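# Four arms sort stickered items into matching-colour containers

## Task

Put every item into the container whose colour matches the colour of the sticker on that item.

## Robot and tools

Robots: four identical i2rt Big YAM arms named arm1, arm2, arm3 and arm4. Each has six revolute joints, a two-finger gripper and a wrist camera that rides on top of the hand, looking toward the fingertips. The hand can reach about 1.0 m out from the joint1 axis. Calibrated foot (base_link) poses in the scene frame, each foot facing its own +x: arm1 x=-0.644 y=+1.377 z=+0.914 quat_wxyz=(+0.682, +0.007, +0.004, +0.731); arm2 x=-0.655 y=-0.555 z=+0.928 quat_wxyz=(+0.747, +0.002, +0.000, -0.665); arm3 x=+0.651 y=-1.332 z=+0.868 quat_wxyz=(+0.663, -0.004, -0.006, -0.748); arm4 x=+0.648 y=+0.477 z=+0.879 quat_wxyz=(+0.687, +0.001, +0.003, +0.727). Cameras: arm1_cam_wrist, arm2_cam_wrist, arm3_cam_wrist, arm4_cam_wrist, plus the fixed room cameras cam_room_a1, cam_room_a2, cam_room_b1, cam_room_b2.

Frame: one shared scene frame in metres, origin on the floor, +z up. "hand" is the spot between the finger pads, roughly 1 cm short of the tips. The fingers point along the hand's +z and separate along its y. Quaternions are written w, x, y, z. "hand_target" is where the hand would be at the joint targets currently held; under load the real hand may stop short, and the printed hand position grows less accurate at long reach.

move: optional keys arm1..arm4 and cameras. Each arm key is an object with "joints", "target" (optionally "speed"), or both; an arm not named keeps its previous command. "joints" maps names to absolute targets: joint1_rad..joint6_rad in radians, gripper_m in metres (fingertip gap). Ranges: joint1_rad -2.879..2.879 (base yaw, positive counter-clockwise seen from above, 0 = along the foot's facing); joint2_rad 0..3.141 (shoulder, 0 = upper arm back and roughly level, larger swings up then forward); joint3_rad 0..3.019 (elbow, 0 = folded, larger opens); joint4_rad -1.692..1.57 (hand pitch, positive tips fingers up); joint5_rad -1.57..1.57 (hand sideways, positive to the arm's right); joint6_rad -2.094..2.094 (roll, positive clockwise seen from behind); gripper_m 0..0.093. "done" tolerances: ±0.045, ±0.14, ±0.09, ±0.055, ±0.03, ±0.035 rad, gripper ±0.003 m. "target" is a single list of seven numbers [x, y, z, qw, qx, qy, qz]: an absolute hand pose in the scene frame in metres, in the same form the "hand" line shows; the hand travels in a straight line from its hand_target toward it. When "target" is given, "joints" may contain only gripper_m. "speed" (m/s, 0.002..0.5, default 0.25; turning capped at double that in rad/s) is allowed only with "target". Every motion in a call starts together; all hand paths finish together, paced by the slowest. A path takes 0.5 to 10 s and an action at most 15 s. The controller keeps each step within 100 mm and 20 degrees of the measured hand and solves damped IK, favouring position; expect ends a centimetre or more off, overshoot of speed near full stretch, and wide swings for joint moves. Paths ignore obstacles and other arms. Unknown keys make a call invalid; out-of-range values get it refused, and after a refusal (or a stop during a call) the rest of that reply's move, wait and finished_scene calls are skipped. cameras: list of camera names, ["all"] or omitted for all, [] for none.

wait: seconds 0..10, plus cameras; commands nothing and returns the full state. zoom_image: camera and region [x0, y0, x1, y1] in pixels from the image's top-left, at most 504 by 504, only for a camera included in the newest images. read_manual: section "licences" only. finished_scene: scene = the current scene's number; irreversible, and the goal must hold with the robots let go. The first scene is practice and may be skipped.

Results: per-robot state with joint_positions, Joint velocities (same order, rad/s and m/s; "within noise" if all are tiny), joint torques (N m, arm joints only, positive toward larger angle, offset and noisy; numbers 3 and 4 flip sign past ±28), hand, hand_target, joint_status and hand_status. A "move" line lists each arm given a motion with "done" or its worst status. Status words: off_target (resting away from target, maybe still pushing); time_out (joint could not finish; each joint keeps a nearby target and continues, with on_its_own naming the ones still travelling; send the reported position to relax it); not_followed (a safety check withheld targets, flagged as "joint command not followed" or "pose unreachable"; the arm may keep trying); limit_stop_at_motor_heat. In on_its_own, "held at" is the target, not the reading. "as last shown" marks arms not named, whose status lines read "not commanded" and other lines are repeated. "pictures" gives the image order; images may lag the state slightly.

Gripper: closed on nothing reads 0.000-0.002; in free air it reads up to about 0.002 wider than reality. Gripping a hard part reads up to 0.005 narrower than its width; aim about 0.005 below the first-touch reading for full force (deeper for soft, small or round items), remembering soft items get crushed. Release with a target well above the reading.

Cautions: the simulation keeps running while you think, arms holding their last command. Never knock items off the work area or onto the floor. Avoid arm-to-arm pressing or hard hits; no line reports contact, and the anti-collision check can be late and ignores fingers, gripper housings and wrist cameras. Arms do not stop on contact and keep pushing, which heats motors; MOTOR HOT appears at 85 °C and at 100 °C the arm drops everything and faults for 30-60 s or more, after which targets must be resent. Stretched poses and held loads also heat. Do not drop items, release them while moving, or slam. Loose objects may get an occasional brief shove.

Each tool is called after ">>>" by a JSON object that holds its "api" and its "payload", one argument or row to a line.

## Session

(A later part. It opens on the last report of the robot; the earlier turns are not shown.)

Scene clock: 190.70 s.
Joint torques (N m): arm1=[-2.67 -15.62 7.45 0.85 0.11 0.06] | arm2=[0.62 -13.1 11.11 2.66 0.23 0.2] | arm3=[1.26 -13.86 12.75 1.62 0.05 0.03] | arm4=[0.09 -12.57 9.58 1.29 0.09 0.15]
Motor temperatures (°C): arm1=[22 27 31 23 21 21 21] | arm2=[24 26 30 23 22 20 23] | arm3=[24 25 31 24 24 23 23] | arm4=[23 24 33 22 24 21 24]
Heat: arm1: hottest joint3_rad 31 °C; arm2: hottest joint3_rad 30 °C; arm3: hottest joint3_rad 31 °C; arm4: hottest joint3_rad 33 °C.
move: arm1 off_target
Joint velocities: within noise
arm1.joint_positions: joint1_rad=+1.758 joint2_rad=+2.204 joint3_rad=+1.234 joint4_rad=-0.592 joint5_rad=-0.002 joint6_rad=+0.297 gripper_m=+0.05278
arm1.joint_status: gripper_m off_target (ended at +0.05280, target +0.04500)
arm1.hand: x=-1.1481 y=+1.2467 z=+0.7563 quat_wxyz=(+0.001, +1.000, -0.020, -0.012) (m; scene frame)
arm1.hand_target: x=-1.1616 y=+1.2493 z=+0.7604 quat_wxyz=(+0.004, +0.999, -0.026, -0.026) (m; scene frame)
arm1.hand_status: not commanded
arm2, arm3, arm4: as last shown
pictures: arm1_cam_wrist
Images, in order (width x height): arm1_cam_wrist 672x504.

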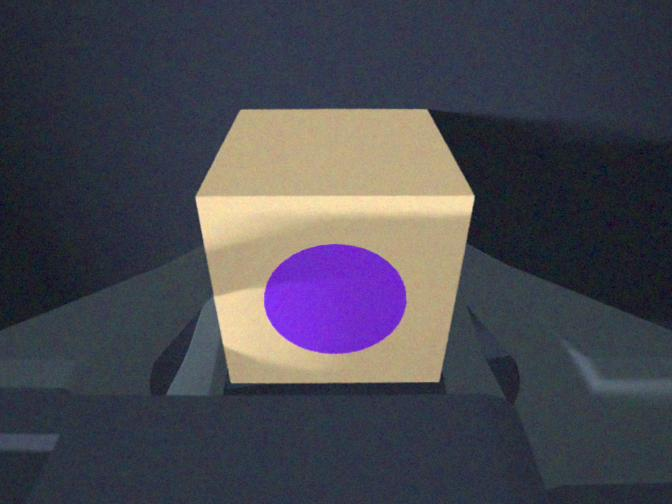

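>>> {"api": "move", "payload": {
  "arm4": {"joints":{"joint1_rad":0.94,"joint2_rad":0.4,"joint3_rad":0.7,"joint4_rad":-0.6,"joint5_rad":0,"joint6_rad":0}},
  "arm1": {"joints":{"joint2_rad":1.5,"joint3_rad":1.5,"joint4_rad":-1.4}},
  "cameras": ["arm1_cam_wrist","arm4_cam_wrist","cam_room_a1","cam_room_a2","cam_room_b2"]
}}

Scene clock: 206.33 s.
Joint torques (N m): arm1=[-2.96 -10.81 11.56 0.38 0.08 0.02] | arm2=[0.44 -13.1 11.12 2.61 0.24 0.2] | arm3=[1.32 -13.68 12.77 1.66 0.04 0.02] | arm4=[0.56 1.32 9.22 2.06 0.18 0.15]
Motor temperatures (°C): arm1=[22 27 31 23 21 21 22] | arm2=[24 26 30 23 22 20 23] | arm3=[24 25 31 24 24 23 23] | arm4=[23 24 34 22 24 21 24]
Heat: arm1: hottest joint3_rad 31 °C; arm2: hottest joint3_rad 30 °C; arm3: hottest joint3_rad 31 °C; arm4: hottest joint3_rad 34 °C.
move: arm1 done; arm4 done
Joint velocities: within noise
arm1.joint_positions: joint1_rad=+1.758 joint2_rad=+1.504 joint3_rad=+1.491 joint4_rad=-1.390 joint5_rad=-0.002 joint6_rad=+0.297 gripper_m=+0.05278
arm1.joint_status: all done
arm1.hand: x=-1.1110 y=+1.2535 z=+1.1864 quat_wxyz=(+0.022, +0.996, -0.020, -0.088) (m; scene frame)
arm1.hand_target: x=-1.1115 y=+1.2590 z=+1.1917 quat_wxyz=(+0.022, +0.995, -0.026, -0.090) (m; scene frame)
arm1.hand_status: not commanded
arm2, arm3: as last shown
arm4.joint_positions: joint1_rad=+0.936 joint2_rad=+0.402 joint3_rad=+0.704 joint4_rad=-0.615 joint5_rad=-0.002 joint6_rad=-0.012 gripper_m=+0.09400
arm4.joint_status: all done
arm4.hand: x=+0.3996 y=+0.6418 z=+1.2588 quat_wxyz=(-0.168, +0.776, -0.227, -0.565) (m; scene frame)
arm4.hand_target: x=+0.3986 y=+0.6417 z=+1.2603 quat_wxyz=(-0.166, +0.771, -0.230, -0.571) (m; scene frame)
arm4.hand_status: not commanded
pictures: arm1_cam_wrist, arm4_cam_wrist, cam_room_a1, cam_room_a2, cam_room_b2
Images, in order (width x height): arm1_cam_wrist 672x504, arm4_cam_wrist 672x504, cam_room_a1 672x504, cam_room_a2 672x504, cam_room_b2 672x504.

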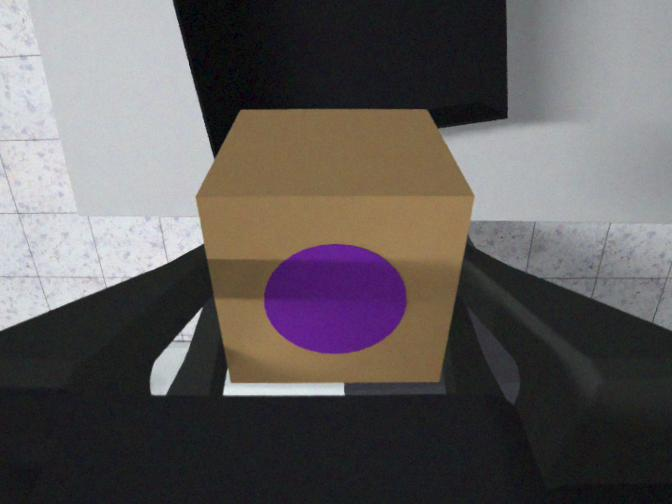

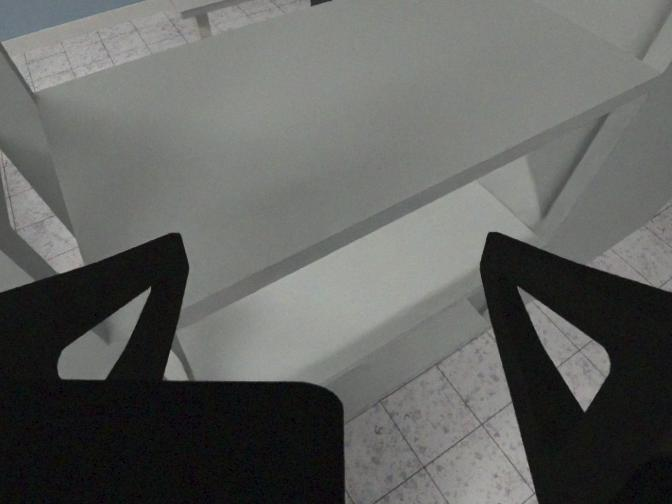

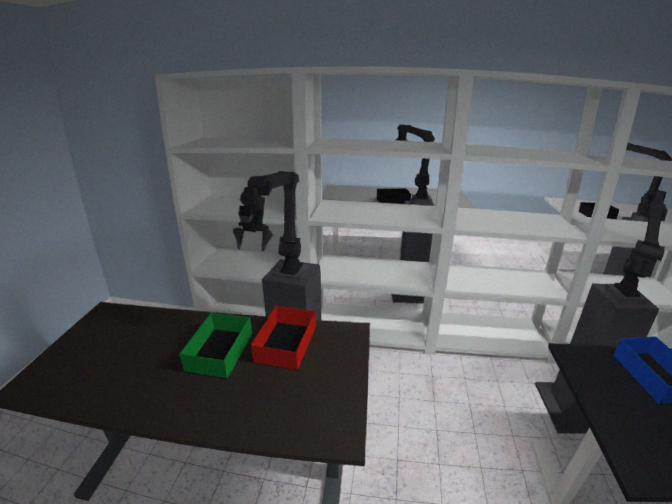

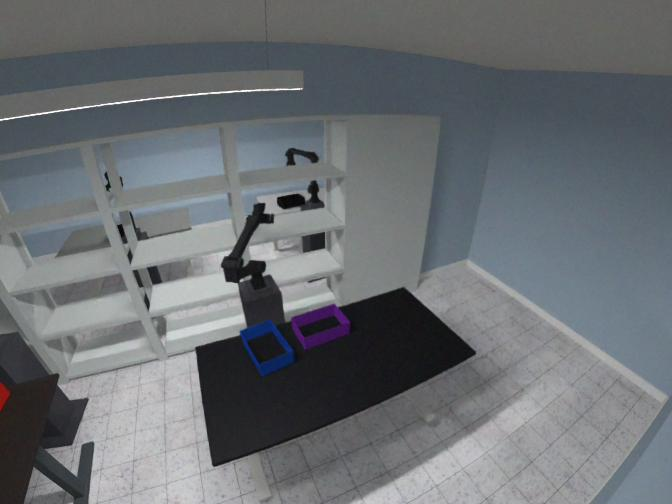

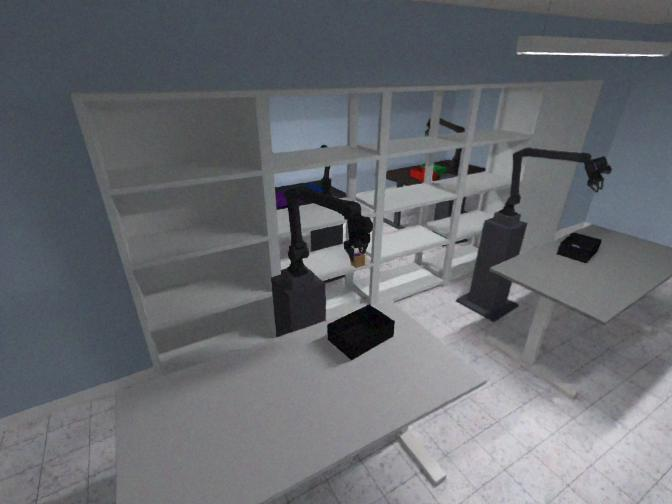

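>>> {"api": "move", "payload": {
  "arm4": {"joints":{"joint1_rad":0.94,"joint2_rad":0.4,"joint3_rad":0.7,"joint4_rad":0.2,"joint5_rad":0,"joint6_rad":0}},
  "cameras": ["arm4_cam_wrist"]
}}

>>> {"api": "move", "payload": {
  "arm4": {"joints":{"joint1_rad":2.1,"joint2_rad":0.4,"joint3_rad":0.7,"joint4_rad":-0.3,"joint5_rad":0,"joint6_rad":0}},
  "cameras": ["arm4_cam_wrist"]
}}

Scene clock: 225.80 s.
Joint torques (N m): arm1=[-3.25 -10.75 11.49 0.51 0.08 0.01] | arm2=[0.44 -13.27 11.11 2.65 0.23 0.2] | arm3=[1.32 -13.68 12.74 1.65 0.03 0.02] | arm4=[1.26 1.79 9.02 1.61 0.17 0.18]
Motor temperatures (°C): arm1=[22 27 33 23 21 21 22] | arm2=[24 26 30 23 22 20 23] | arm3=[24 25 31 24 24 23 23] | arm4=[23 23 33 22 24 21 24]
Heat: arm1: hottest joint3_rad 33 °C; arm2: hottest joint3_rad 30 °C; arm3: hottest joint3_rad 31 °C; arm4: hottest joint3_rad 33 °C.
move: arm4 done
Joint velocities: within noise
arm1, arm2: as last shown
arm3.joint_positions: joint1_rad=+1.688 joint2_rad=+1.404 joint3_rad=+1.608 joint4_rad=-1.225 joint5_rad=+0.000 joint6_rad=-0.008 gripper_m=+0.09398
arm3.joint_status: not commanded
arm3.hand: x=+1.1789 y=-1.3285 z=+1.2509 quat_wxyz=(-0.272, +0.004, -0.962, +0.008) (m; scene frame)
arm3.hand_target: x=+1.1860 y=-1.3268 z=+1.2763 quat_wxyz=(-0.301, +0.002, -0.954, +0.007) (m; scene frame)
arm3.hand_status: not commanded
arm4.joint_positions: joint1_rad=+0.936 joint2_rad=+0.402 joint3_rad=+0.702 joint4_rad=+0.183 joint5_rad=-0.002 joint6_rad=-0.012 gripper_m=+0.09400
arm4.joint_status: all done
arm4.hand: x=+0.4137 y=+0.6338 z=+1.4480 quat_wxyz=(-0.247, +0.496, -0.146, -0.820) (m; scene frame)
arm4.hand_target: x=+0.4154 y=+0.6320 z=+1.4509 quat_wxyz=(-0.242, +0.488, -0.147, -0.826) (m; scene frame)
arm4.hand_status: not commanded
pictures: arm4_cam_wrist
Images, in order (width x height): arm4_cam_wrist 672x504.

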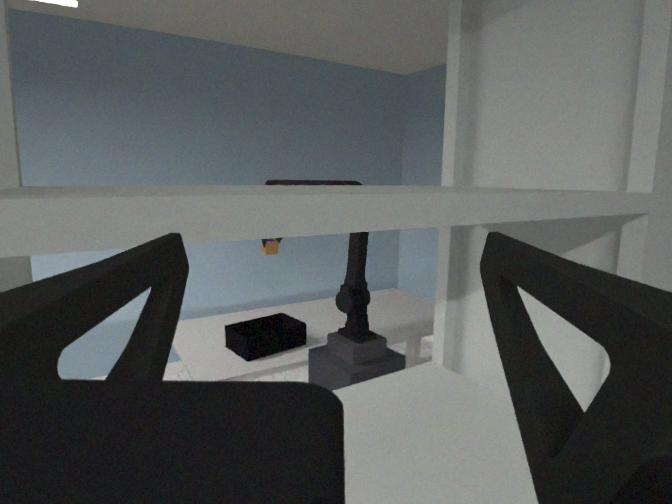

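Scene clock: 227.37 s.
Joint torques (N m): arm1=[-2.55 -10.87 11.69 0.42 0.05 0.04] | arm2=[0.56 -13.1 11.11 2.63 0.23 0.21] | arm3=[1.38 -13.92 12.75 1.63 0.05 0.03] | arm4=[1.2 0.79 9.43 1.17 0.13 0.17]
Motor temperatures (°C): arm1=[22 27 33 23 21 21 22] | arm2=[24 26 30 23 22 20 23] | arm3=[24 25 31 24 24 23 23] | arm4=[23 23 33 22 24 21 24]
Heat: arm1: hottest joint3_rad 33 °C; arm2: hottest joint3_rad 30 °C; arm3: hottest joint3_rad 31 °C; arm4: hottest joint3_rad 33 °C.
move: arm4 done
Joint velocities: within noise
arm1, arm3: as last shown
arm2.joint_positions: joint1_rad=-1.274 joint2_rad=+1.429 joint3_rad=+1.451 joint4_rad=-0.977 joint5_rad=+0.117 joint6_rad=+0.161 gripper_m=+0.09397
arm2.joint_status: not commanded
arm2.hand: x=-1.1754 y=-0.7623 z=+1.2503 quat_wxyz=(-0.031, -0.946, -0.103, +0.305) (m; scene frame)
arm2.hand_target: x=-1.1804 y=-0.7628 z=+1.2353 quat_wxyz=(-0.029, -0.949, -0.096, +0.298) (m; scene frame)
arm2.hand_status: not commanded
arm4.joint_positions: joint1_rad=+2.097 joint2_rad=+0.402 joint3_rad=+0.702 joint4_rad=-0.288 joint5_rad=-0.001 joint6_rad=-0.012 gripper_m=+0.09401
arm4.joint_status: all done
arm4.hand: x=+0.3903 y=+0.3083 z=+1.3381 quat_wxyz=(+0.201, +0.670, +0.205, -0.685) (m; scene frame)
arm4.hand_target: x=+0.3911 y=+0.3078 z=+1.3345 quat_wxyz=(+0.205, +0.675, +0.203, -0.679) (m; scene frame)
arm4.hand_status: not commanded
pictures: arm4_cam_wrist
Images, in order (width x height): arm4_cam_wrist 672x504.

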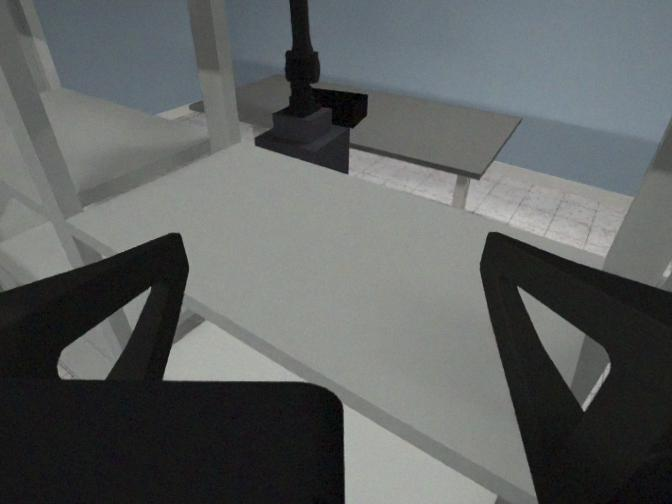

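>>> {"api": "move", "payload": {
  "arm1": {"joints":{"joint1_rad":1.758,"joint2_rad":0.55,"joint3_rad":1.4,"joint4_rad":-1.6,"joint5_rad":0,"joint6_rad":0}},
  "cameras": []
}}

>>> {"api": "move", "payload": {
  "arm1": {"joints":{"joint1_rad":-2.2485}},
  "cameras": ["arm1_cam_wrist"]
}}

>>> {"api": "move", "payload": {
  "arm1": {"joints":{"joint2_rad":1.342,"joint3_rad":1.15,"joint4_rad":-1.333}},
  "cameras": ["arm1_cam_wrist","cam_room_b2"]
}}

Scene clock: 285.20 s.
Joint torques (N m): arm1=[-1.55 6.71 9.92 1.25 0.09 -0.07] | arm2=[0.62 -13.1 11.11 2.63 0.24 0.2] | arm3=[1.32 -13.74 12.78 1.66 0.06 0.03] | arm4=[0.62 0.97 9.37 1.09 0.14 0.15]
Motor temperatures (°C): arm1=[22 26 34 23 21 21 23] | arm2=[24 26 31 23 22 20 23] | arm3=[24 25 32 24 24 23 23] | arm4=[23 22 36 22 24 21 24]
Heat: arm1: hottest joint3_rad 34 °C; arm2: hottest joint3_rad 31 °C; arm3: hottest joint3_rad 32 °C; arm4: hottest joint3_rad 36 °C.
move: arm1 done
Joint velocities: within noise
arm1.joint_positions: joint1_rad=+1.758 joint2_rad=+0.541 joint3_rad=+1.380 joint4_rad=-1.595 joint5_rad=-0.002 joint6_rad=+0.008 gripper_m=+0.05278
arm1.joint_status: all done
arm1.hand: x=-0.7968 y=+1.3341 z=+1.4159 quat_wxyz=(+0.051, +0.908, +0.115, -0.400) (m; scene frame)
arm1.hand_target: x=-0.7970 y=+1.3343 z=+1.4221 quat_wxyz=(+0.049, +0.906, +0.118, -0.403) (m; scene frame)
arm1.hand_status: not commanded
arm2, arm3, arm4: as last shown
arm4.hand_target: x=+0.3911 y=+0.3078 z=+1.3346 quat_wxyz=(+0.205, +0.675, +0.203, -0.679) (m; scene frame)
pictures: none
No camera images: "cameras" was empty.

Scene clock: 288.20 s.
Joint torques (N m): arm1=[-2.02 5.48 10.11 1.42 0.01 -0.01] | arm2=[0.56 -13.16 11.11 2.63 0.23 0.21] | arm3=[1.26 -13.8 12.79 1.65 0.04 0.03] | arm4=[1.2 1.14 9.4 1.09 0.13 0.15]
Motor temperatures (°C): arm1=[22 26 34 23 21 21 23] | arm2=[24 26 31 23 22 20 23] | arm3=[24 25 32 24 24 23 23] | arm4=[23 22 36 22 24 21 24]
Heat: arm1: hottest joint3_rad 34 °C; arm2: hottest joint3_rad 31 °C; arm3: hottest joint3_rad 32 °C; arm4: hottest joint3_rad 36 °C.
move: arm1 done
Joint velocities: within noise
arm1.joint_positions: joint1_rad=-2.241 joint2_rad=+0.541 joint3_rad=+1.380 joint4_rad=-1.595 joint5_rad=+0.000 joint6_rad=+0.006 gripper_m=+0.05283
arm1.joint_status: all done
arm1.hand: x=-0.4991 y=+1.2815 z=+1.4111 quat_wxyz=(-0.372, -0.274, -0.879, +0.117) (m; scene frame)
arm1.hand_target: x=-0.4995 y=+1.2804 z=+1.4173 quat_wxyz=(-0.373, -0.274, -0.878, +0.121) (m; scene frame)
arm1.hand_status: not commanded
arm2, arm3, arm4: as last shown
pictures: arm1_cam_wrist
Images, in order (width x height): arm1_cam_wrist 672x504.

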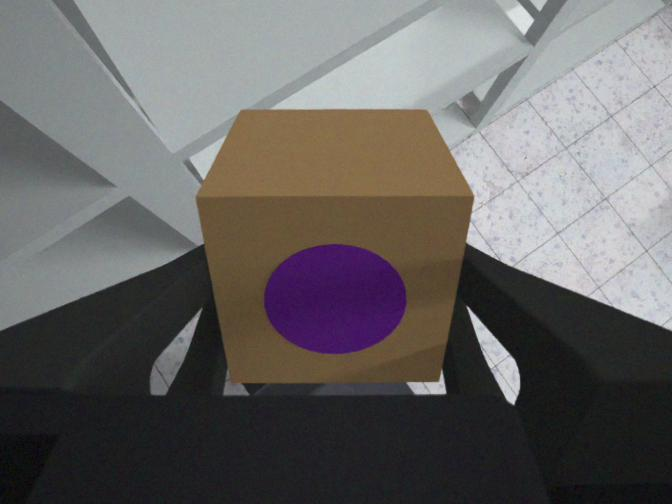

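Scene clock: 289.53 s.
Joint torques (N m): arm1=[-3.02 -7.82 11.47 0.87 0.03 0.02] | arm2=[0.67 -13.1 11.11 2.63 0.24 0.2] | arm3=[1.26 -13.8 12.79 1.66 0.05 0.02] | arm4=[0.97 1.08 9.31 1.02 0.13 0.16]
Motor temperatures (°C): arm1=[22 26 34 23 21 21 23] | arm2=[24 26 31 23 22 20 23] | arm3=[24 25 32 24 24 23 23] | arm4=[23 22 36 22 24 21 24]
Heat: arm1: hottest joint3_rad 34 °C; arm2: hottest joint3_rad 31 °C; arm3: hottest joint3_rad 32 °C; arm4: hottest joint3_rad 36 °C.
move: arm1 done
Joint velocities: within noise
arm1.joint_positions: joint1_rad=-2.241 joint2_rad=+1.343 joint3_rad=+1.134 joint4_rad=-1.344 joint5_rad=+0.000 joint6_rad=+0.006 gripper_m=+0.05283
arm1.joint_status: all done
arm1.hand: x=-0.3274 y=+1.1611 z=+1.0980 quat_wxyz=(+0.000, -0.299, -0.954, +0.004) (m; scene frame)
arm1.hand_target: x=-0.3224 y=+1.1543 z=+1.1049 quat_wxyz=(-0.014, -0.300, -0.954, +0.008) (m; scene frame)
arm1.hand_status: not commanded
arm2, arm3, arm4: as last shown
pictures: arm1_cam_wrist, cam_room_b2
Images, in order (width x height): arm1_cam_wrist 672x504, cam_room_b2 672x504.

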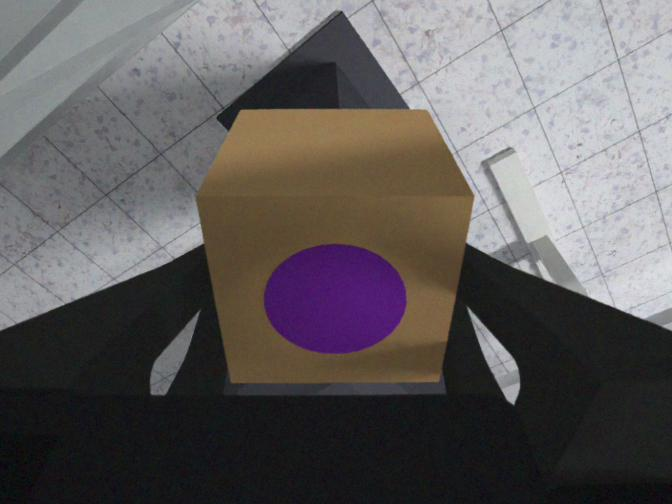

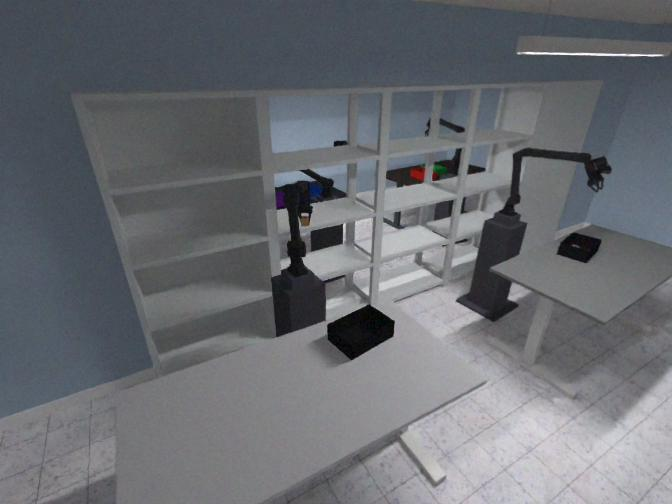

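>>> {"api": "move", "payload": {
  "arm1": {"target":[-0.045,0.960,1.11,-0.012,-0.2996,-0.954,0.006]},
  "cameras": ["arm1_cam_wrist","cam_room_b2"]
}}

>>> {"api": "zoom_image", "payload": {
  "camera": "cam_room_b2",
  "region": [250, 130, 400, 280]
}}

Scene clock: 296.27 s.
Joint torques (N m): arm1=[-2.49 -22.18 16.32 0.17 -0.02 -0.06] | arm2=[0.56 -13.27 11.08 2.65 0.22 0.21] | arm3=[1.44 -13.74 12.78 1.59 0.03 0.03] | arm4=[0.85 1.2 9.31 1.01 0.11 0.14]
Motor temperatures (°C): arm1=[22 26 34 23 21 21 23] | arm2=[24 26 31 23 22 20 23] | arm3=[24 25 32 24 24 23 23] | arm4=[23 22 36 22 24 21 24]
Heat: arm1: hottest joint3_rad 34 °C; arm2: hottest joint3_rad 31 °C; arm3: hottest joint3_rad 32 °C; arm4: hottest joint3_rad 36 °C.
move: arm1 off_target
Joint velocities: within noise
arm1.joint_positions: joint1_rad=-2.241 joint2_rad=+2.313 joint3_rad=+2.475 joint4_rad=-1.685 joint5_rad=-0.001 joint6_rad=+0.006 gripper_m=+0.05283
arm1.joint_status: not commanded
arm1.hand: x=-0.0504 y=+0.9712 z=+1.0831 quat_wxyz=(-0.015, -0.299, -0.954, +0.008) (m; scene frame)
arm1.hand_target: x=-0.0466 y=+0.9613 z=+1.1095 quat_wxyz=(-0.042, -0.299, -0.953, +0.015) (m; scene frame)
arm1.hand_status: off_target (0.030 m and 0.4 deg from the pose sent, 0.347 m and 1.4 deg at the start; a joint's target at an end of its range on 23 of 65 steps)
arm2, arm3, arm4: as last shown
pictures: arm1_cam_wrist, cam_room_b2
Images, in order (width x height): arm1_cam_wrist 672x504, cam_room_b2 672x504.

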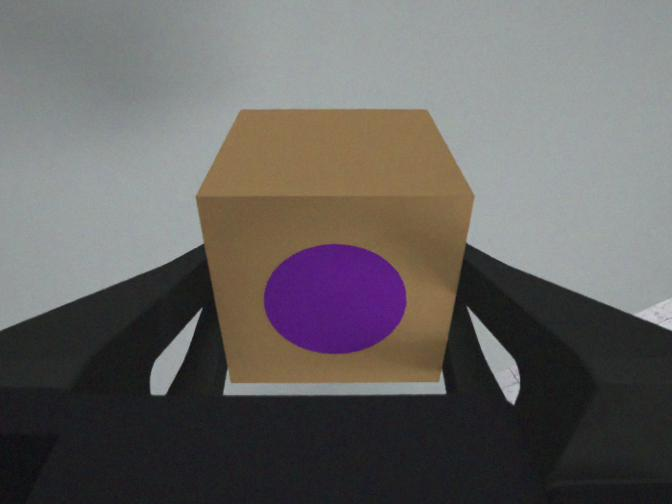

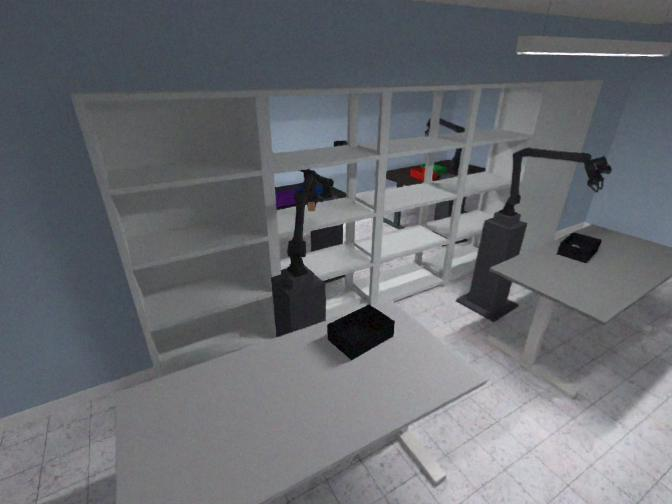

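Scaled by 3.360.

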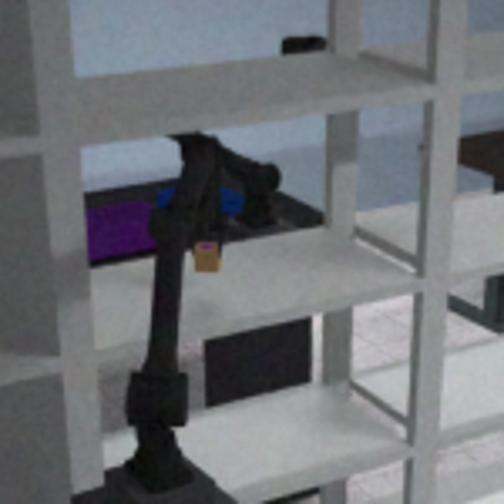

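>>> {"api": "move", "payload": {
  "arm1": {"target":[-0.045,0.960,1.065,-0.012,-0.2996,-0.954,0.006],"speed":0.1},
  "cameras": ["arm1_cam_wrist","cam_room_b2"]
}}

>>> {"api": "zoom_image", "payload": {
  "camera": "cam_room_b2",
  "region": [280, 170, 340, 230]
}}

Scene clock: 301.03 s.
Joint torques (N m): arm1=[-2.61 -22.36 14.3 0.29 -0.05 -0.1] | arm2=[0.56 -13.22 11.08 2.62 0.23 0.21] | arm3=[1.26 -13.86 12.79 1.62 0.04 0.02] | arm4=[1.32 1.26 9.21 1.03 0.13 0.16]
Motor temperatures (°C): arm1=[22 27 34 23 21 21 23] | arm2=[24 26 31 23 22 20 23] | arm3=[24 25 32 24 24 23 23] | arm4=[23 22 36 22 24 21 24]
Heat: arm1: hottest joint3_rad 34 °C; arm2: hottest joint3_rad 31 °C; arm3: hottest joint3_rad 32 °C; arm4: hottest joint3_rad 36 °C.
move: arm1 off_target
Joint velocities: within noise
arm1.joint_positions: joint1_rad=-2.241 joint2_rad=+2.363 joint3_rad=+2.475 joint4_rad=-1.685 joint5_rad=-0.001 joint6_rad=+0.006 gripper_m=+0.05283
arm1.joint_status: not commanded
arm1.hand: x=-0.0496 y=+0.9704 z=+1.0486 quat_wxyz=(+0.009, -0.299, -0.954, +0.000) (m; scene frame)
arm1.hand_target: x=-0.0457 y=+0.9605 z=+1.0652 quat_wxyz=(-0.012, -0.299, -0.954, +0.006) (m; scene frame)
arm1.hand_status: off_target (0.020 m and 2.5 deg from the pose sent, 0.022 m and 0.4 deg at the start)
arm2, arm3, arm4: as last shown
pictures: arm1_cam_wrist, cam_room_b2
Images, in order (width x height): arm1_cam_wrist 672x504, cam_room_b2 672x504.

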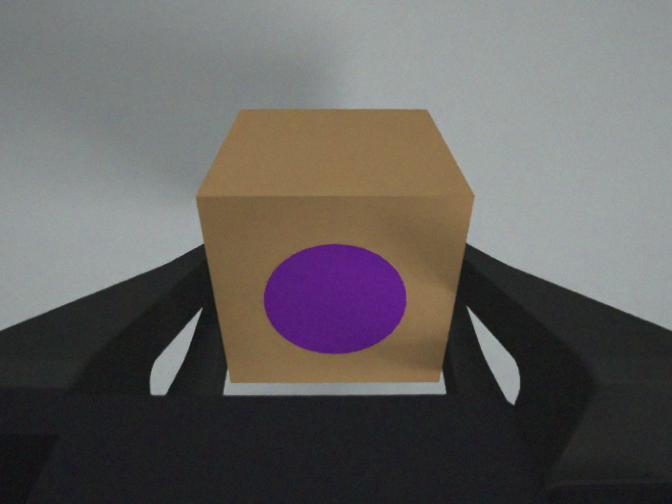

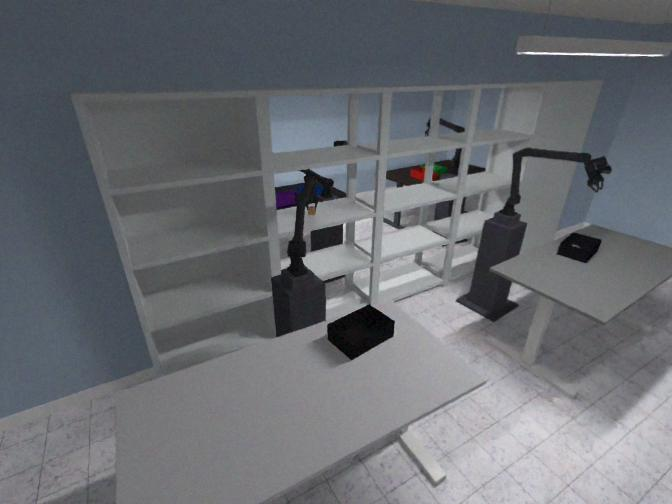

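Scaled by 8.400.

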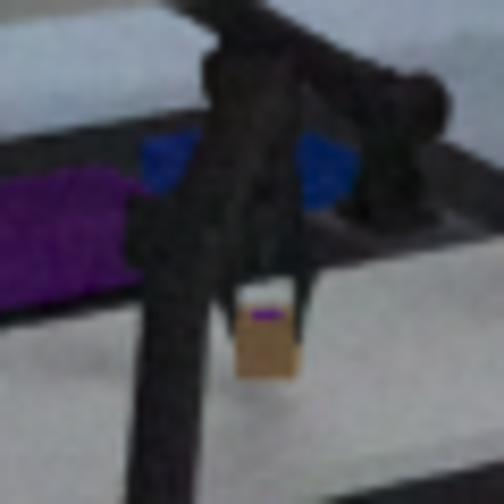

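>>> {"api": "move", "payload": {
  "arm1": {"target":[-0.045,0.960,1.05,-0.012,-0.2996,-0.954,0.006],"speed":0.1},
  "cameras": ["cam_room_b2"]
}}

>>> {"api": "zoom_image", "payload": {
  "camera": "cam_room_b2",
  "region": [280, 170, 340, 230]
}}

>>> {"api": "move", "payload": {
  "arm1": {"target":[-0.045,0.960,1.04,-0.012,-0.2996,-0.954,0.006],"speed":0.1},
  "cameras": ["cam_room_b2"]
}}

>>> {"api": "zoom_image", "payload": {
  "camera": "cam_room_b2",
  "region": [280, 170, 340, 230]
}}

Scene clock: 307.03 s.
Joint torques (N m): arm1=[-2.78 -22.48 10.58 0.88 -0.02 -0.05] | arm2=[0.62 -13.33 11.11 2.66 0.23 0.2] | arm3=[1.32 -13.98 12.78 1.68 0.05 0.03] | arm4=[0.56 1.03 9.36 1.02 0.11 0.17]
Motor temperatures (°C): arm1=[22 27 34 23 21 21 23] | arm2=[24 26 31 23 22 20 23] | arm3=[24 25 32 24 24 23 23] | arm4=[23 22 36 22 24 21 24]
Heat: arm1: hottest joint3_rad 34 °C; arm2: hottest joint3_rad 31 °C; arm3: hottest joint3_rad 32 °C; arm4: hottest joint3_rad 36 °C.
move: arm1 done
Joint velocities: within noise
arm1.joint_positions: joint1_rad=-2.241 joint2_rad=+2.363 joint3_rad=+2.467 joint4_rad=-1.655 joint5_rad=-0.001 joint6_rad=+0.006 gripper_m=+0.05283
arm1.joint_status: not commanded
arm1.hand: x=-0.0450 y=+0.9672 z=+1.0455 quat_wxyz=(-0.001, -0.299, -0.954, +0.004) (m; scene frame)
arm1.hand_target: x=-0.0450 y=+0.9601 z=+1.0502 quat_wxyz=(-0.012, -0.299, -0.954, +0.006) (m; scene frame)
arm1.hand_status: done (0.009 m and 1.2 deg from the pose sent, 0.011 m and 2.5 deg at the start)
arm2, arm3, arm4: as last shown
pictures: cam_room_b2
Images, in order (width x height): cam_room_b2 672x504.

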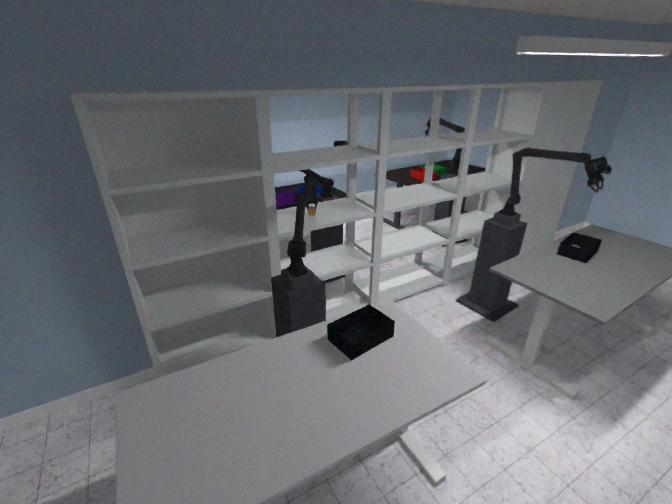

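Scaled by 8.400.

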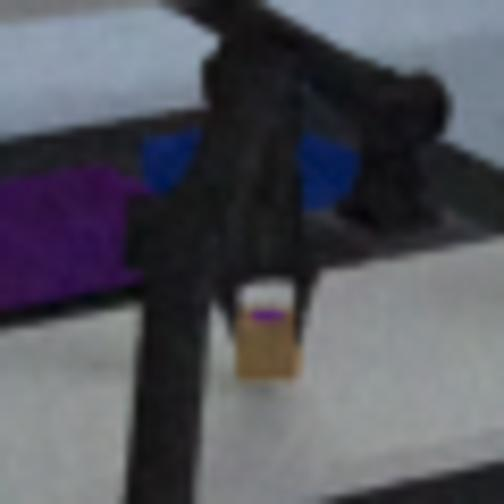

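Scene clock: 308.00 s.
Joint torques (N m): arm1=[-3.31 -22.36 10.81 0.91 -0.08 -0.02] | arm2=[0.56 -13.1 11.11 2.62 0.23 0.2] | arm3=[1.26 -13.68 12.78 1.62 0.04 0.03] | arm4=[1.32 0.91 9.31 1.06 0.15 0.16]
Motor temperatures (°C): arm1=[22 27 34 23 21 21 23] | arm2=[24 26 31 23 22 20 23] | arm3=[24 25 32 24 24 23 23] | arm4=[23 22 36 22 24 21 24]
Heat: arm1: hottest joint3_rad 34 °C; arm2: hottest joint3_rad 31 °C; arm3: hottest joint3_rad 32 °C; arm4: hottest joint3_rad 36 °C.
move: arm1 off_target
Joint velocities: within noise
arm1.joint_positions: joint1_rad=-2.241 joint2_rad=+2.363 joint3_rad=+2.431 joint4_rad=-1.625 joint5_rad=-0.001 joint6_rad=+0.006 gripper_m=+0.05283
arm1.joint_status: not commanded
arm1.hand: x=-0.0454 y=+0.9674 z=+1.0320 quat_wxyz=(+0.001, -0.299, -0.954, +0.003) (m; scene frame)
arm1.hand_target: x=-0.0451 y=+0.9602 z=+1.0401 quat_wxyz=(-0.012, -0.299, -0.954, +0.006) (m; scene frame)
arm1.hand_status: off_target (0.011 m and 1.5 deg from the pose sent, 0.009 m and 1.2 deg at the start)
arm2, arm4: as last shown
arm3.joint_positions: joint1_rad=+1.688 joint2_rad=+1.404 joint3_rad=+1.608 joint4_rad=-1.225 joint5_rad=+0.000 joint6_rad=-0.008 gripper_m=+0.09398
arm3.joint_status: not commanded
arm3.hand: x=+1.1789 y=-1.3285 z=+1.2509 quat_wxyz=(-0.272, +0.004, -0.962, +0.008) (m; scene frame)
arm3.hand_target: x=+1.1860 y=-1.3268 z=+1.2763 quat_wxyz=(-0.301, +0.002, -0.954, +0.007) (m; scene frame)
arm3.hand_status: not commanded
pictures: cam_room_b2
Images, in order (width x height): cam_room_b2 672x504.

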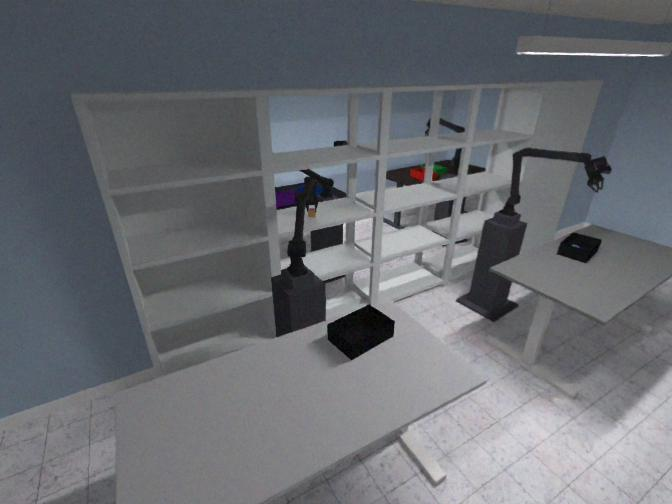

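Scaled by 8.400.

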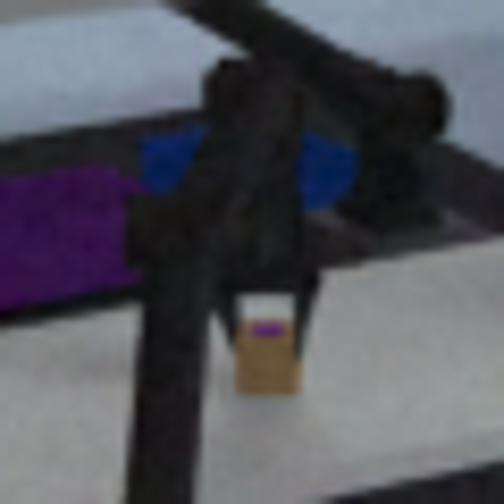

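>>> {"api": "move", "payload": {
  "arm1": {"target":[-0.045,0.955,1.03,-0.012,-0.2996,-0.954,0.006],"speed":0.1},
  "cameras": []
}}

>>> {"api": "move", "payload": {
  "arm1": {"target":[-0.045,0.955,1.02,-0.012,-0.2996,-0.954,0.006],"speed":0.1},
  "cameras": ["cam_room_b2","arm1_cam_wrist"]
}}

>>> {"api": "zoom_image", "payload": {
  "camera": "cam_room_b2",
  "region": [280, 170, 340, 230]
}}

Scene clock: 312.30 s.
Joint torques (N m): arm1=[-2.67 -22.01 10.36 0.9 -0.07 -0.02] | arm2=[0.62 -13.16 11.1 2.65 0.23 0.21] | arm3=[1.38 -13.8 12.75 1.65 0.04 0.03] | arm4=[0.91 1.2 9.31 1.06 0.14 0.18]
Motor temperatures (°C): arm1=[22 28 34 23 21 21 23] | arm2=[24 26 31 23 22 20 23] | arm3=[24 25 32 24 24 23 23] | arm4=[23 22 36 22 24 21 24]
Heat: arm1: hottest joint3_rad 34 °C; arm2: hottest joint3_rad 31 °C; arm3: hottest joint3_rad 32 °C; arm4: hottest joint3_rad 36 °C.
move: arm1 done
Joint velocities: within noise
arm1.joint_positions: joint1_rad=-2.244 joint2_rad=+2.363 joint3_rad=+2.431 joint4_rad=-1.609 joint5_rad=-0.001 joint6_rad=+0.001 gripper_m=+0.05283
arm1.joint_status: not commanded
arm1.hand: x=-0.0434 y=+0.9631 z=+1.0320 quat_wxyz=(-0.007, -0.298, -0.954, +0.005) (m; scene frame)
arm1.hand_target: x=-0.0451 y=+0.9551 z=+1.0301 quat_wxyz=(-0.012, -0.300, -0.954, +0.006) (m; scene frame)
arm1.hand_status: done (0.008 m and 0.6 deg from the pose sent, 0.012 m and 1.5 deg at the start)
arm2.joint_positions: joint1_rad=-1.274 joint2_rad=+1.429 joint3_rad=+1.451 joint4_rad=-0.977 joint5_rad=+0.117 joint6_rad=+0.161 gripper_m=+0.09397
arm2.joint_status: not commanded
arm2.hand: x=-1.1754 y=-0.7623 z=+1.2503 quat_wxyz=(-0.031, -0.946, -0.103, +0.305) (m; scene frame)
arm2.hand_target: x=-1.1804 y=-0.7628 z=+1.2353 quat_wxyz=(-0.029, -0.949, -0.096, +0.298) (m; scene frame)
arm2.hand_status: not commanded
arm3: as last shown
arm4.joint_positions: joint1_rad=+2.097 joint2_rad=+0.402 joint3_rad=+0.702 joint4_rad=-0.288 joint5_rad=-0.001 joint6_rad=-0.012 gripper_m=+0.09401
arm4.joint_status: not commanded
arm4.hand: x=+0.3903 y=+0.3083 z=+1.3381 quat_wxyz=(+0.201, +0.670, +0.205, -0.685) (m; scene frame)
arm4.hand_target: x=+0.3911 y=+0.3078 z=+1.3346 quat_wxyz=(+0.205, +0.675, +0.203, -0.679) (m; scene frame)
arm4.hand_status: not commanded
pictures: none
No camera images: "cameras" was empty.

Scene clock: 313.27 s.
Joint torques (N m): arm1=[-3.14 -22.24 9.28 1.25 0.03 -0.06] | arm2=[0.62 -13.1 11.1 2.62 0.23 0.21] | arm3=[1.14 -13.92 12.75 1.63 0.04 0.03] | arm4=[1.03 0.97 9.36 0.92 0.12 0.16]
Motor temperatures (°C): arm1=[22 28 34 23 21 21 23] | arm2=[24 26 31 23 22 20 23] | arm3=[24 25 32 24 24 23 23] | arm4=[23 22 36 22 24 21 24]
Heat: arm1: hottest joint3_rad 34 °C; arm2: hottest joint3_rad 31 °C; arm3: hottest joint3_rad 32 °C; arm4: hottest joint3_rad 36 °C.
move: arm1 done
Joint velocities: arm1=[within noise] | arm2=[within noise] | arm3=[within noise] | arm4=[0.005 -0.005 -0.017 0.022 -0.066 -0.154 0]
arm1.joint_positions: joint1_rad=-2.245 joint2_rad=+2.363 joint3_rad=+2.415 joint4_rad=-1.588 joint5_rad=-0.003 joint6_rad=-0.001 gripper_m=+0.05283
arm1.joint_status: not commanded
arm1.hand: x=-0.0425 y=+0.9621 z=+1.0259 quat_wxyz=(-0.009, -0.298, -0.955, +0.005) (m; scene frame)
arm1.hand_target: x=-0.0451 y=+0.9551 z=+1.0202 quat_wxyz=(-0.012, -0.300, -0.954, +0.006) (m; scene frame)
arm1.hand_status: done (0.010 m and 0.4 deg from the pose sent, 0.015 m and 0.6 deg at the start)
arm2, arm3, arm4: as last shown
pictures: arm1_cam_wrist, cam_room_b2
Images, in order (width x height): arm1_cam_wrist 672x504, cam_room_b2 672x504.

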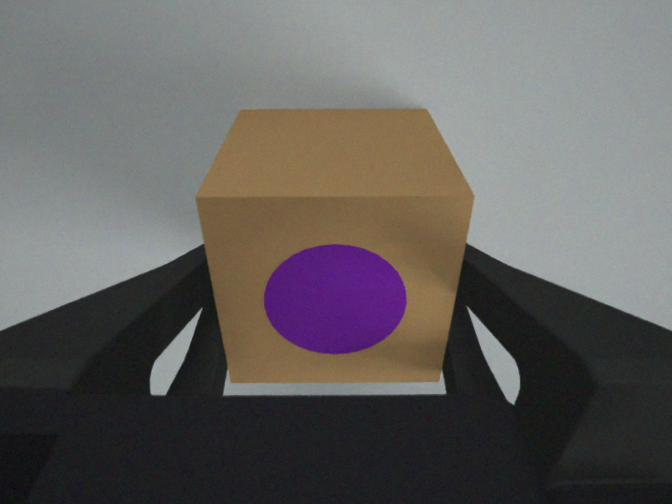

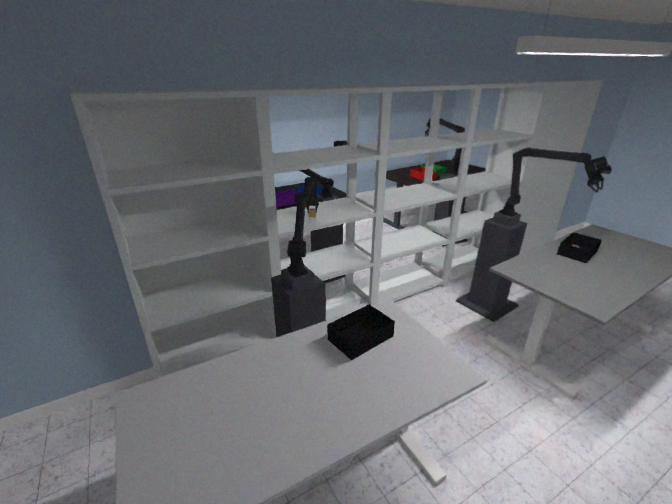

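Scaled by 8.400.

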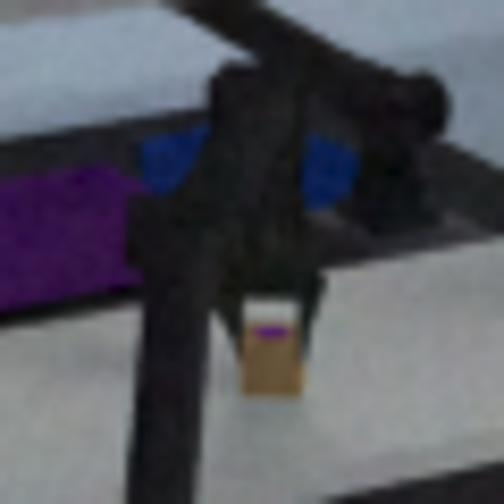

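>>> {"api": "move", "payload": {
  "arm1": {"target":[-0.045,0.95,1.01,-0.012,-0.2996,-0.954,0.006],"speed":0.1},
  "cameras": []
}}

>>> {"api": "move", "payload": {
  "arm1": {"target":[-0.045,0.95,1.0,-0.012,-0.2996,-0.954,0.006],"speed":0.1},
  "cameras": ["cam_room_b2","arm1_cam_wrist"]
}}

>>> {"api": "zoom_image", "payload": {
  "camera": "cam_room_b2",
  "region": [280, 170, 340, 230]
}}

Scene clock: 317.80 s.
Joint torques (N m): arm1=[-2.9 -20.95 9.09 1.51 0.12 -0.01] | arm2=[0.62 -13.1 11.1 2.63 0.23 0.2] | arm3=[1.38 -13.74 12.75 1.57 0.05 0.03] | arm4=[1.38 1.38 9.35 0.95 0.11 0.17]
Motor temperatures (°C): arm1=[22 28 33 23 21 21 23] | arm2=[24 26 31 23 22 20 23] | arm3=[24 25 32 24 24 23 23] | arm4=[23 22 36 22 24 21 24]
Heat: arm1: hottest joint3_rad 33 °C; arm2: hottest joint3_rad 31 °C; arm3: hottest joint3_rad 32 °C; arm4: hottest joint3_rad 36 °C.
move: arm1 off_target
Joint velocities: within noise
arm1.joint_positions: joint1_rad=-2.247 joint2_rad=+2.363 joint3_rad=+2.413 joint4_rad=-1.577 joint5_rad=-0.006 joint6_rad=-0.007 gripper_m=+0.05283
arm1.joint_status: not commanded
arm1.hand: x=-0.0409 y=+0.9602 z=+1.0254 quat_wxyz=(-0.014, -0.295, -0.955, +0.005) (m; scene frame)
arm1.hand_target: x=-0.0453 y=+0.9503 z=+1.0103 quat_wxyz=(-0.012, -0.300, -0.954, +0.006) (m; scene frame)
arm1.hand_status: off_target (0.019 m and 0.6 deg from the pose sent, 0.020 m and 0.4 deg at the start)
arm2, arm3, arm4: as last shown
pictures: none
No camera images: "cameras" was empty.

Scene clock: 318.77 s.
Joint torques (N m): arm1=[-3.08 -20.13 8.35 1.69 0.16 -0.05] | arm2=[0.62 -13.27 11.12 2.63 0.23 0.21] | arm3=[1.32 -13.86 12.82 1.65 0.04 0.03] | arm4=[1.2 1.2 9.36 1.05 0.13 0.15]
Motor temperatures (°C): arm1=[22 28 33 23 21 21 23] | arm2=[24 26 31 23 22 20 23] | arm3=[24 25 32 24 24 23 23] | arm4=[23 22 36 22 24 21 24]
Heat: arm1: hottest joint3_rad 33 °C; arm2: hottest joint3_rad 31 °C; arm3: hottest joint3_rad 32 °C; arm4: hottest joint3_rad 36 °C.
move: arm1 off_target
Joint velocities: within noise
arm1.joint_positions: joint1_rad=-2.247 joint2_rad=+2.351 joint3_rad=+2.390 joint4_rad=-1.556 joint5_rad=-0.006 joint6_rad=-0.007 gripper_m=+0.05283
arm1.joint_status: not commanded
arm1.hand: x=-0.0410 y=+0.9604 z=+1.0247 quat_wxyz=(-0.018, -0.295, -0.955, +0.006) (m; scene frame)
arm1.hand_target: x=-0.0456 y=+0.9507 z=+1.0003 quat_wxyz=(-0.012, -0.300, -0.954, +0.006) (m; scene frame)
arm1.hand_status: off_target (0.027 m and 0.9 deg from the pose sent, 0.028 m and 0.6 deg at the start)
arm2, arm3, arm4: as last shown
pictures: arm1_cam_wrist, cam_room_b2
Images, in order (width x height): arm1_cam_wrist 672x504, cam_room_b2 672x504.

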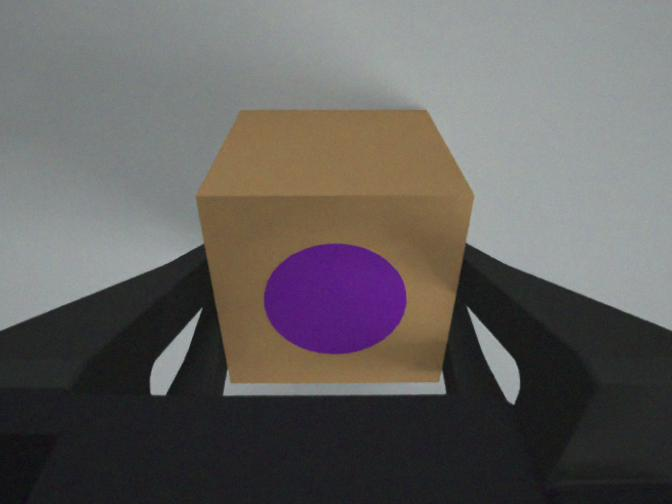

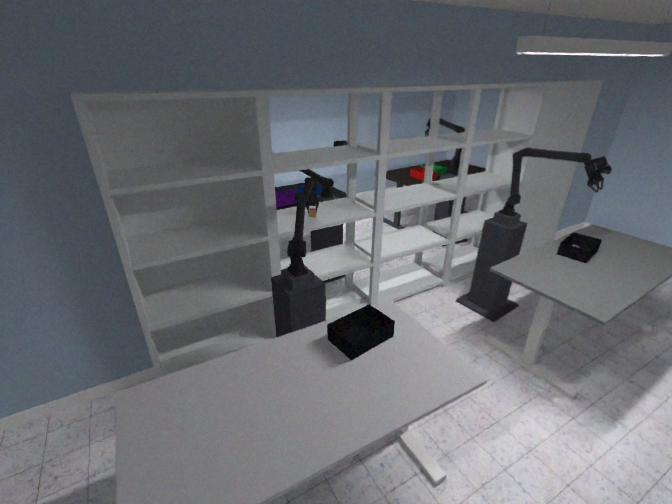

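Scaled by 8.400.

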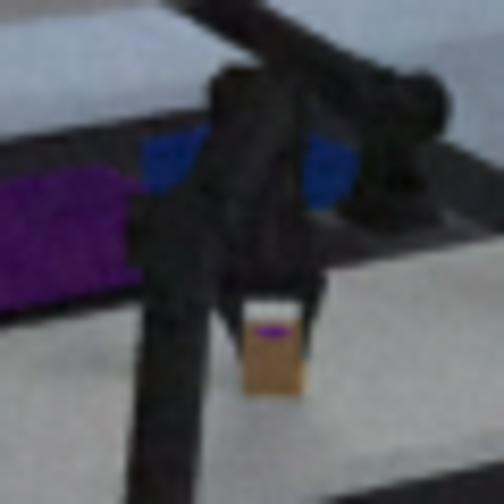

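>>> {"api": "move", "payload": {
  "arm1": {"target":[-0.0456,0.9507,1.012,-0.012,-0.2996,-0.954,0.006],"joints":{"gripper_m":0.09}},
  "cameras": []
}}

>>> {"api": "move", "payload": {
  "arm1": {"target":[-0.0456,0.9507,1.11,-0.012,-0.2996,-0.954,0.006]},
  "cameras": ["arm1_cam_wrist"]
}}

Scene clock: 325.70 s.
Joint torques (N m): arm1=[-2.9 -21.71 12.62 0.03 0.12 -0.04] | arm2=[0.5 -13.16 11.14 2.67 0.23 0.2] | arm3=[1.38 -13.8 12.75 1.63 0.04 0.02] | arm4=[0.91 1.08 9.46 1.05 0.13 0.16]
Motor temperatures (°C): arm1=[22 28 33 23 21 21 23] | arm2=[24 26 31 23 22 20 23] | arm3=[24 25 32 24 24 23 23] | arm4=[23 22 36 22 24 21 24]
Heat: arm1: hottest joint3_rad 33 °C; arm2: hottest joint3_rad 31 °C; arm3: hottest joint3_rad 32 °C; arm4: hottest joint3_rad 36 °C.
move: arm1 done
Joint velocities: within noise
arm1.joint_positions: joint1_rad=-2.249 joint2_rad=+2.362 joint3_rad=+2.369 joint4_rad=-1.542 joint5_rad=-0.005 joint6_rad=-0.007 gripper_m=+0.08996
arm1.joint_status: all done
arm1.hand: x=-0.0437 y=+0.9594 z=+1.0090 quat_wxyz=(-0.010, -0.297, -0.955, +0.004) (m; scene frame)
arm1.hand_target: x=-0.0457 y=+0.9509 z=+1.0118 quat_wxyz=(-0.012, -0.300, -0.954, +0.006) (m; scene frame)
arm1.hand_status: done (0.009 m and 0.5 deg from the pose sent, 0.017 m and 0.9 deg at the start)
arm2, arm3, arm4: as last shown
pictures: none
No camera images: "cameras" was empty.

Scene clock: 326.67 s.
Joint torques (N m): arm1=[-2.67 -23.88 14.94 0.1 0.04 -0.06] | arm2=[0.44 -13.22 11.11 2.65 0.23 0.2] | arm3=[1.38 -13.74 12.78 1.62 0.04 0.02] | arm4=[0.67 1.08 9.48 0.99 0.11 0.15]
Motor temperatures (°C): arm1=[22 28 33 23 21 21 23] | arm2=[24 26 31 23 22 20 23] | arm3=[24 25 32 24 24 23 23] | arm4=[23 22 36 22 24 21 24]
Heat: arm1: hottest joint3_rad 33 °C; arm2: hottest joint3_rad 31 °C; arm3: hottest joint3_rad 32 °C; arm4: hottest joint3_rad 36 °C.
move: arm1 off_target
Joint velocities: within noise
arm1.joint_positions: joint1_rad=-2.250 joint2_rad=+2.343 joint3_rad=+2.511 joint4_rad=-1.684 joint5_rad=-0.004 joint6_rad=-0.007 gripper_m=+0.08996
arm1.joint_status: not commanded
arm1.hand: x=-0.0470 y=+0.9618 z=+1.0767 quat_wxyz=(-0.019, -0.297, -0.955, +0.008) (m; scene frame)
arm1.hand_target: x=-0.0473 y=+0.9519 z=+1.1093 quat_wxyz=(-0.047, -0.299, -0.953, +0.017) (m; scene frame)
arm1.hand_status: off_target (0.035 m and 0.9 deg from the pose sent, 0.101 m and 0.5 deg at the start; a joint's target at an end of its range on 20 of 29 steps)
arm2, arm3, arm4: as last shown
pictures: arm1_cam_wrist
Images, in order (width x height): arm1_cam_wrist 672x504.

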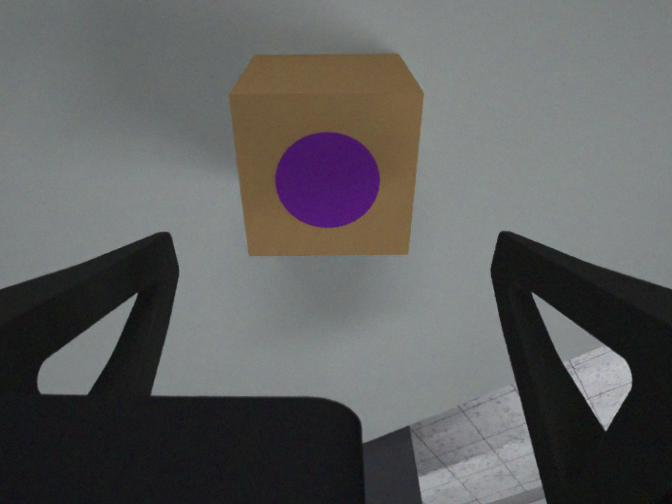

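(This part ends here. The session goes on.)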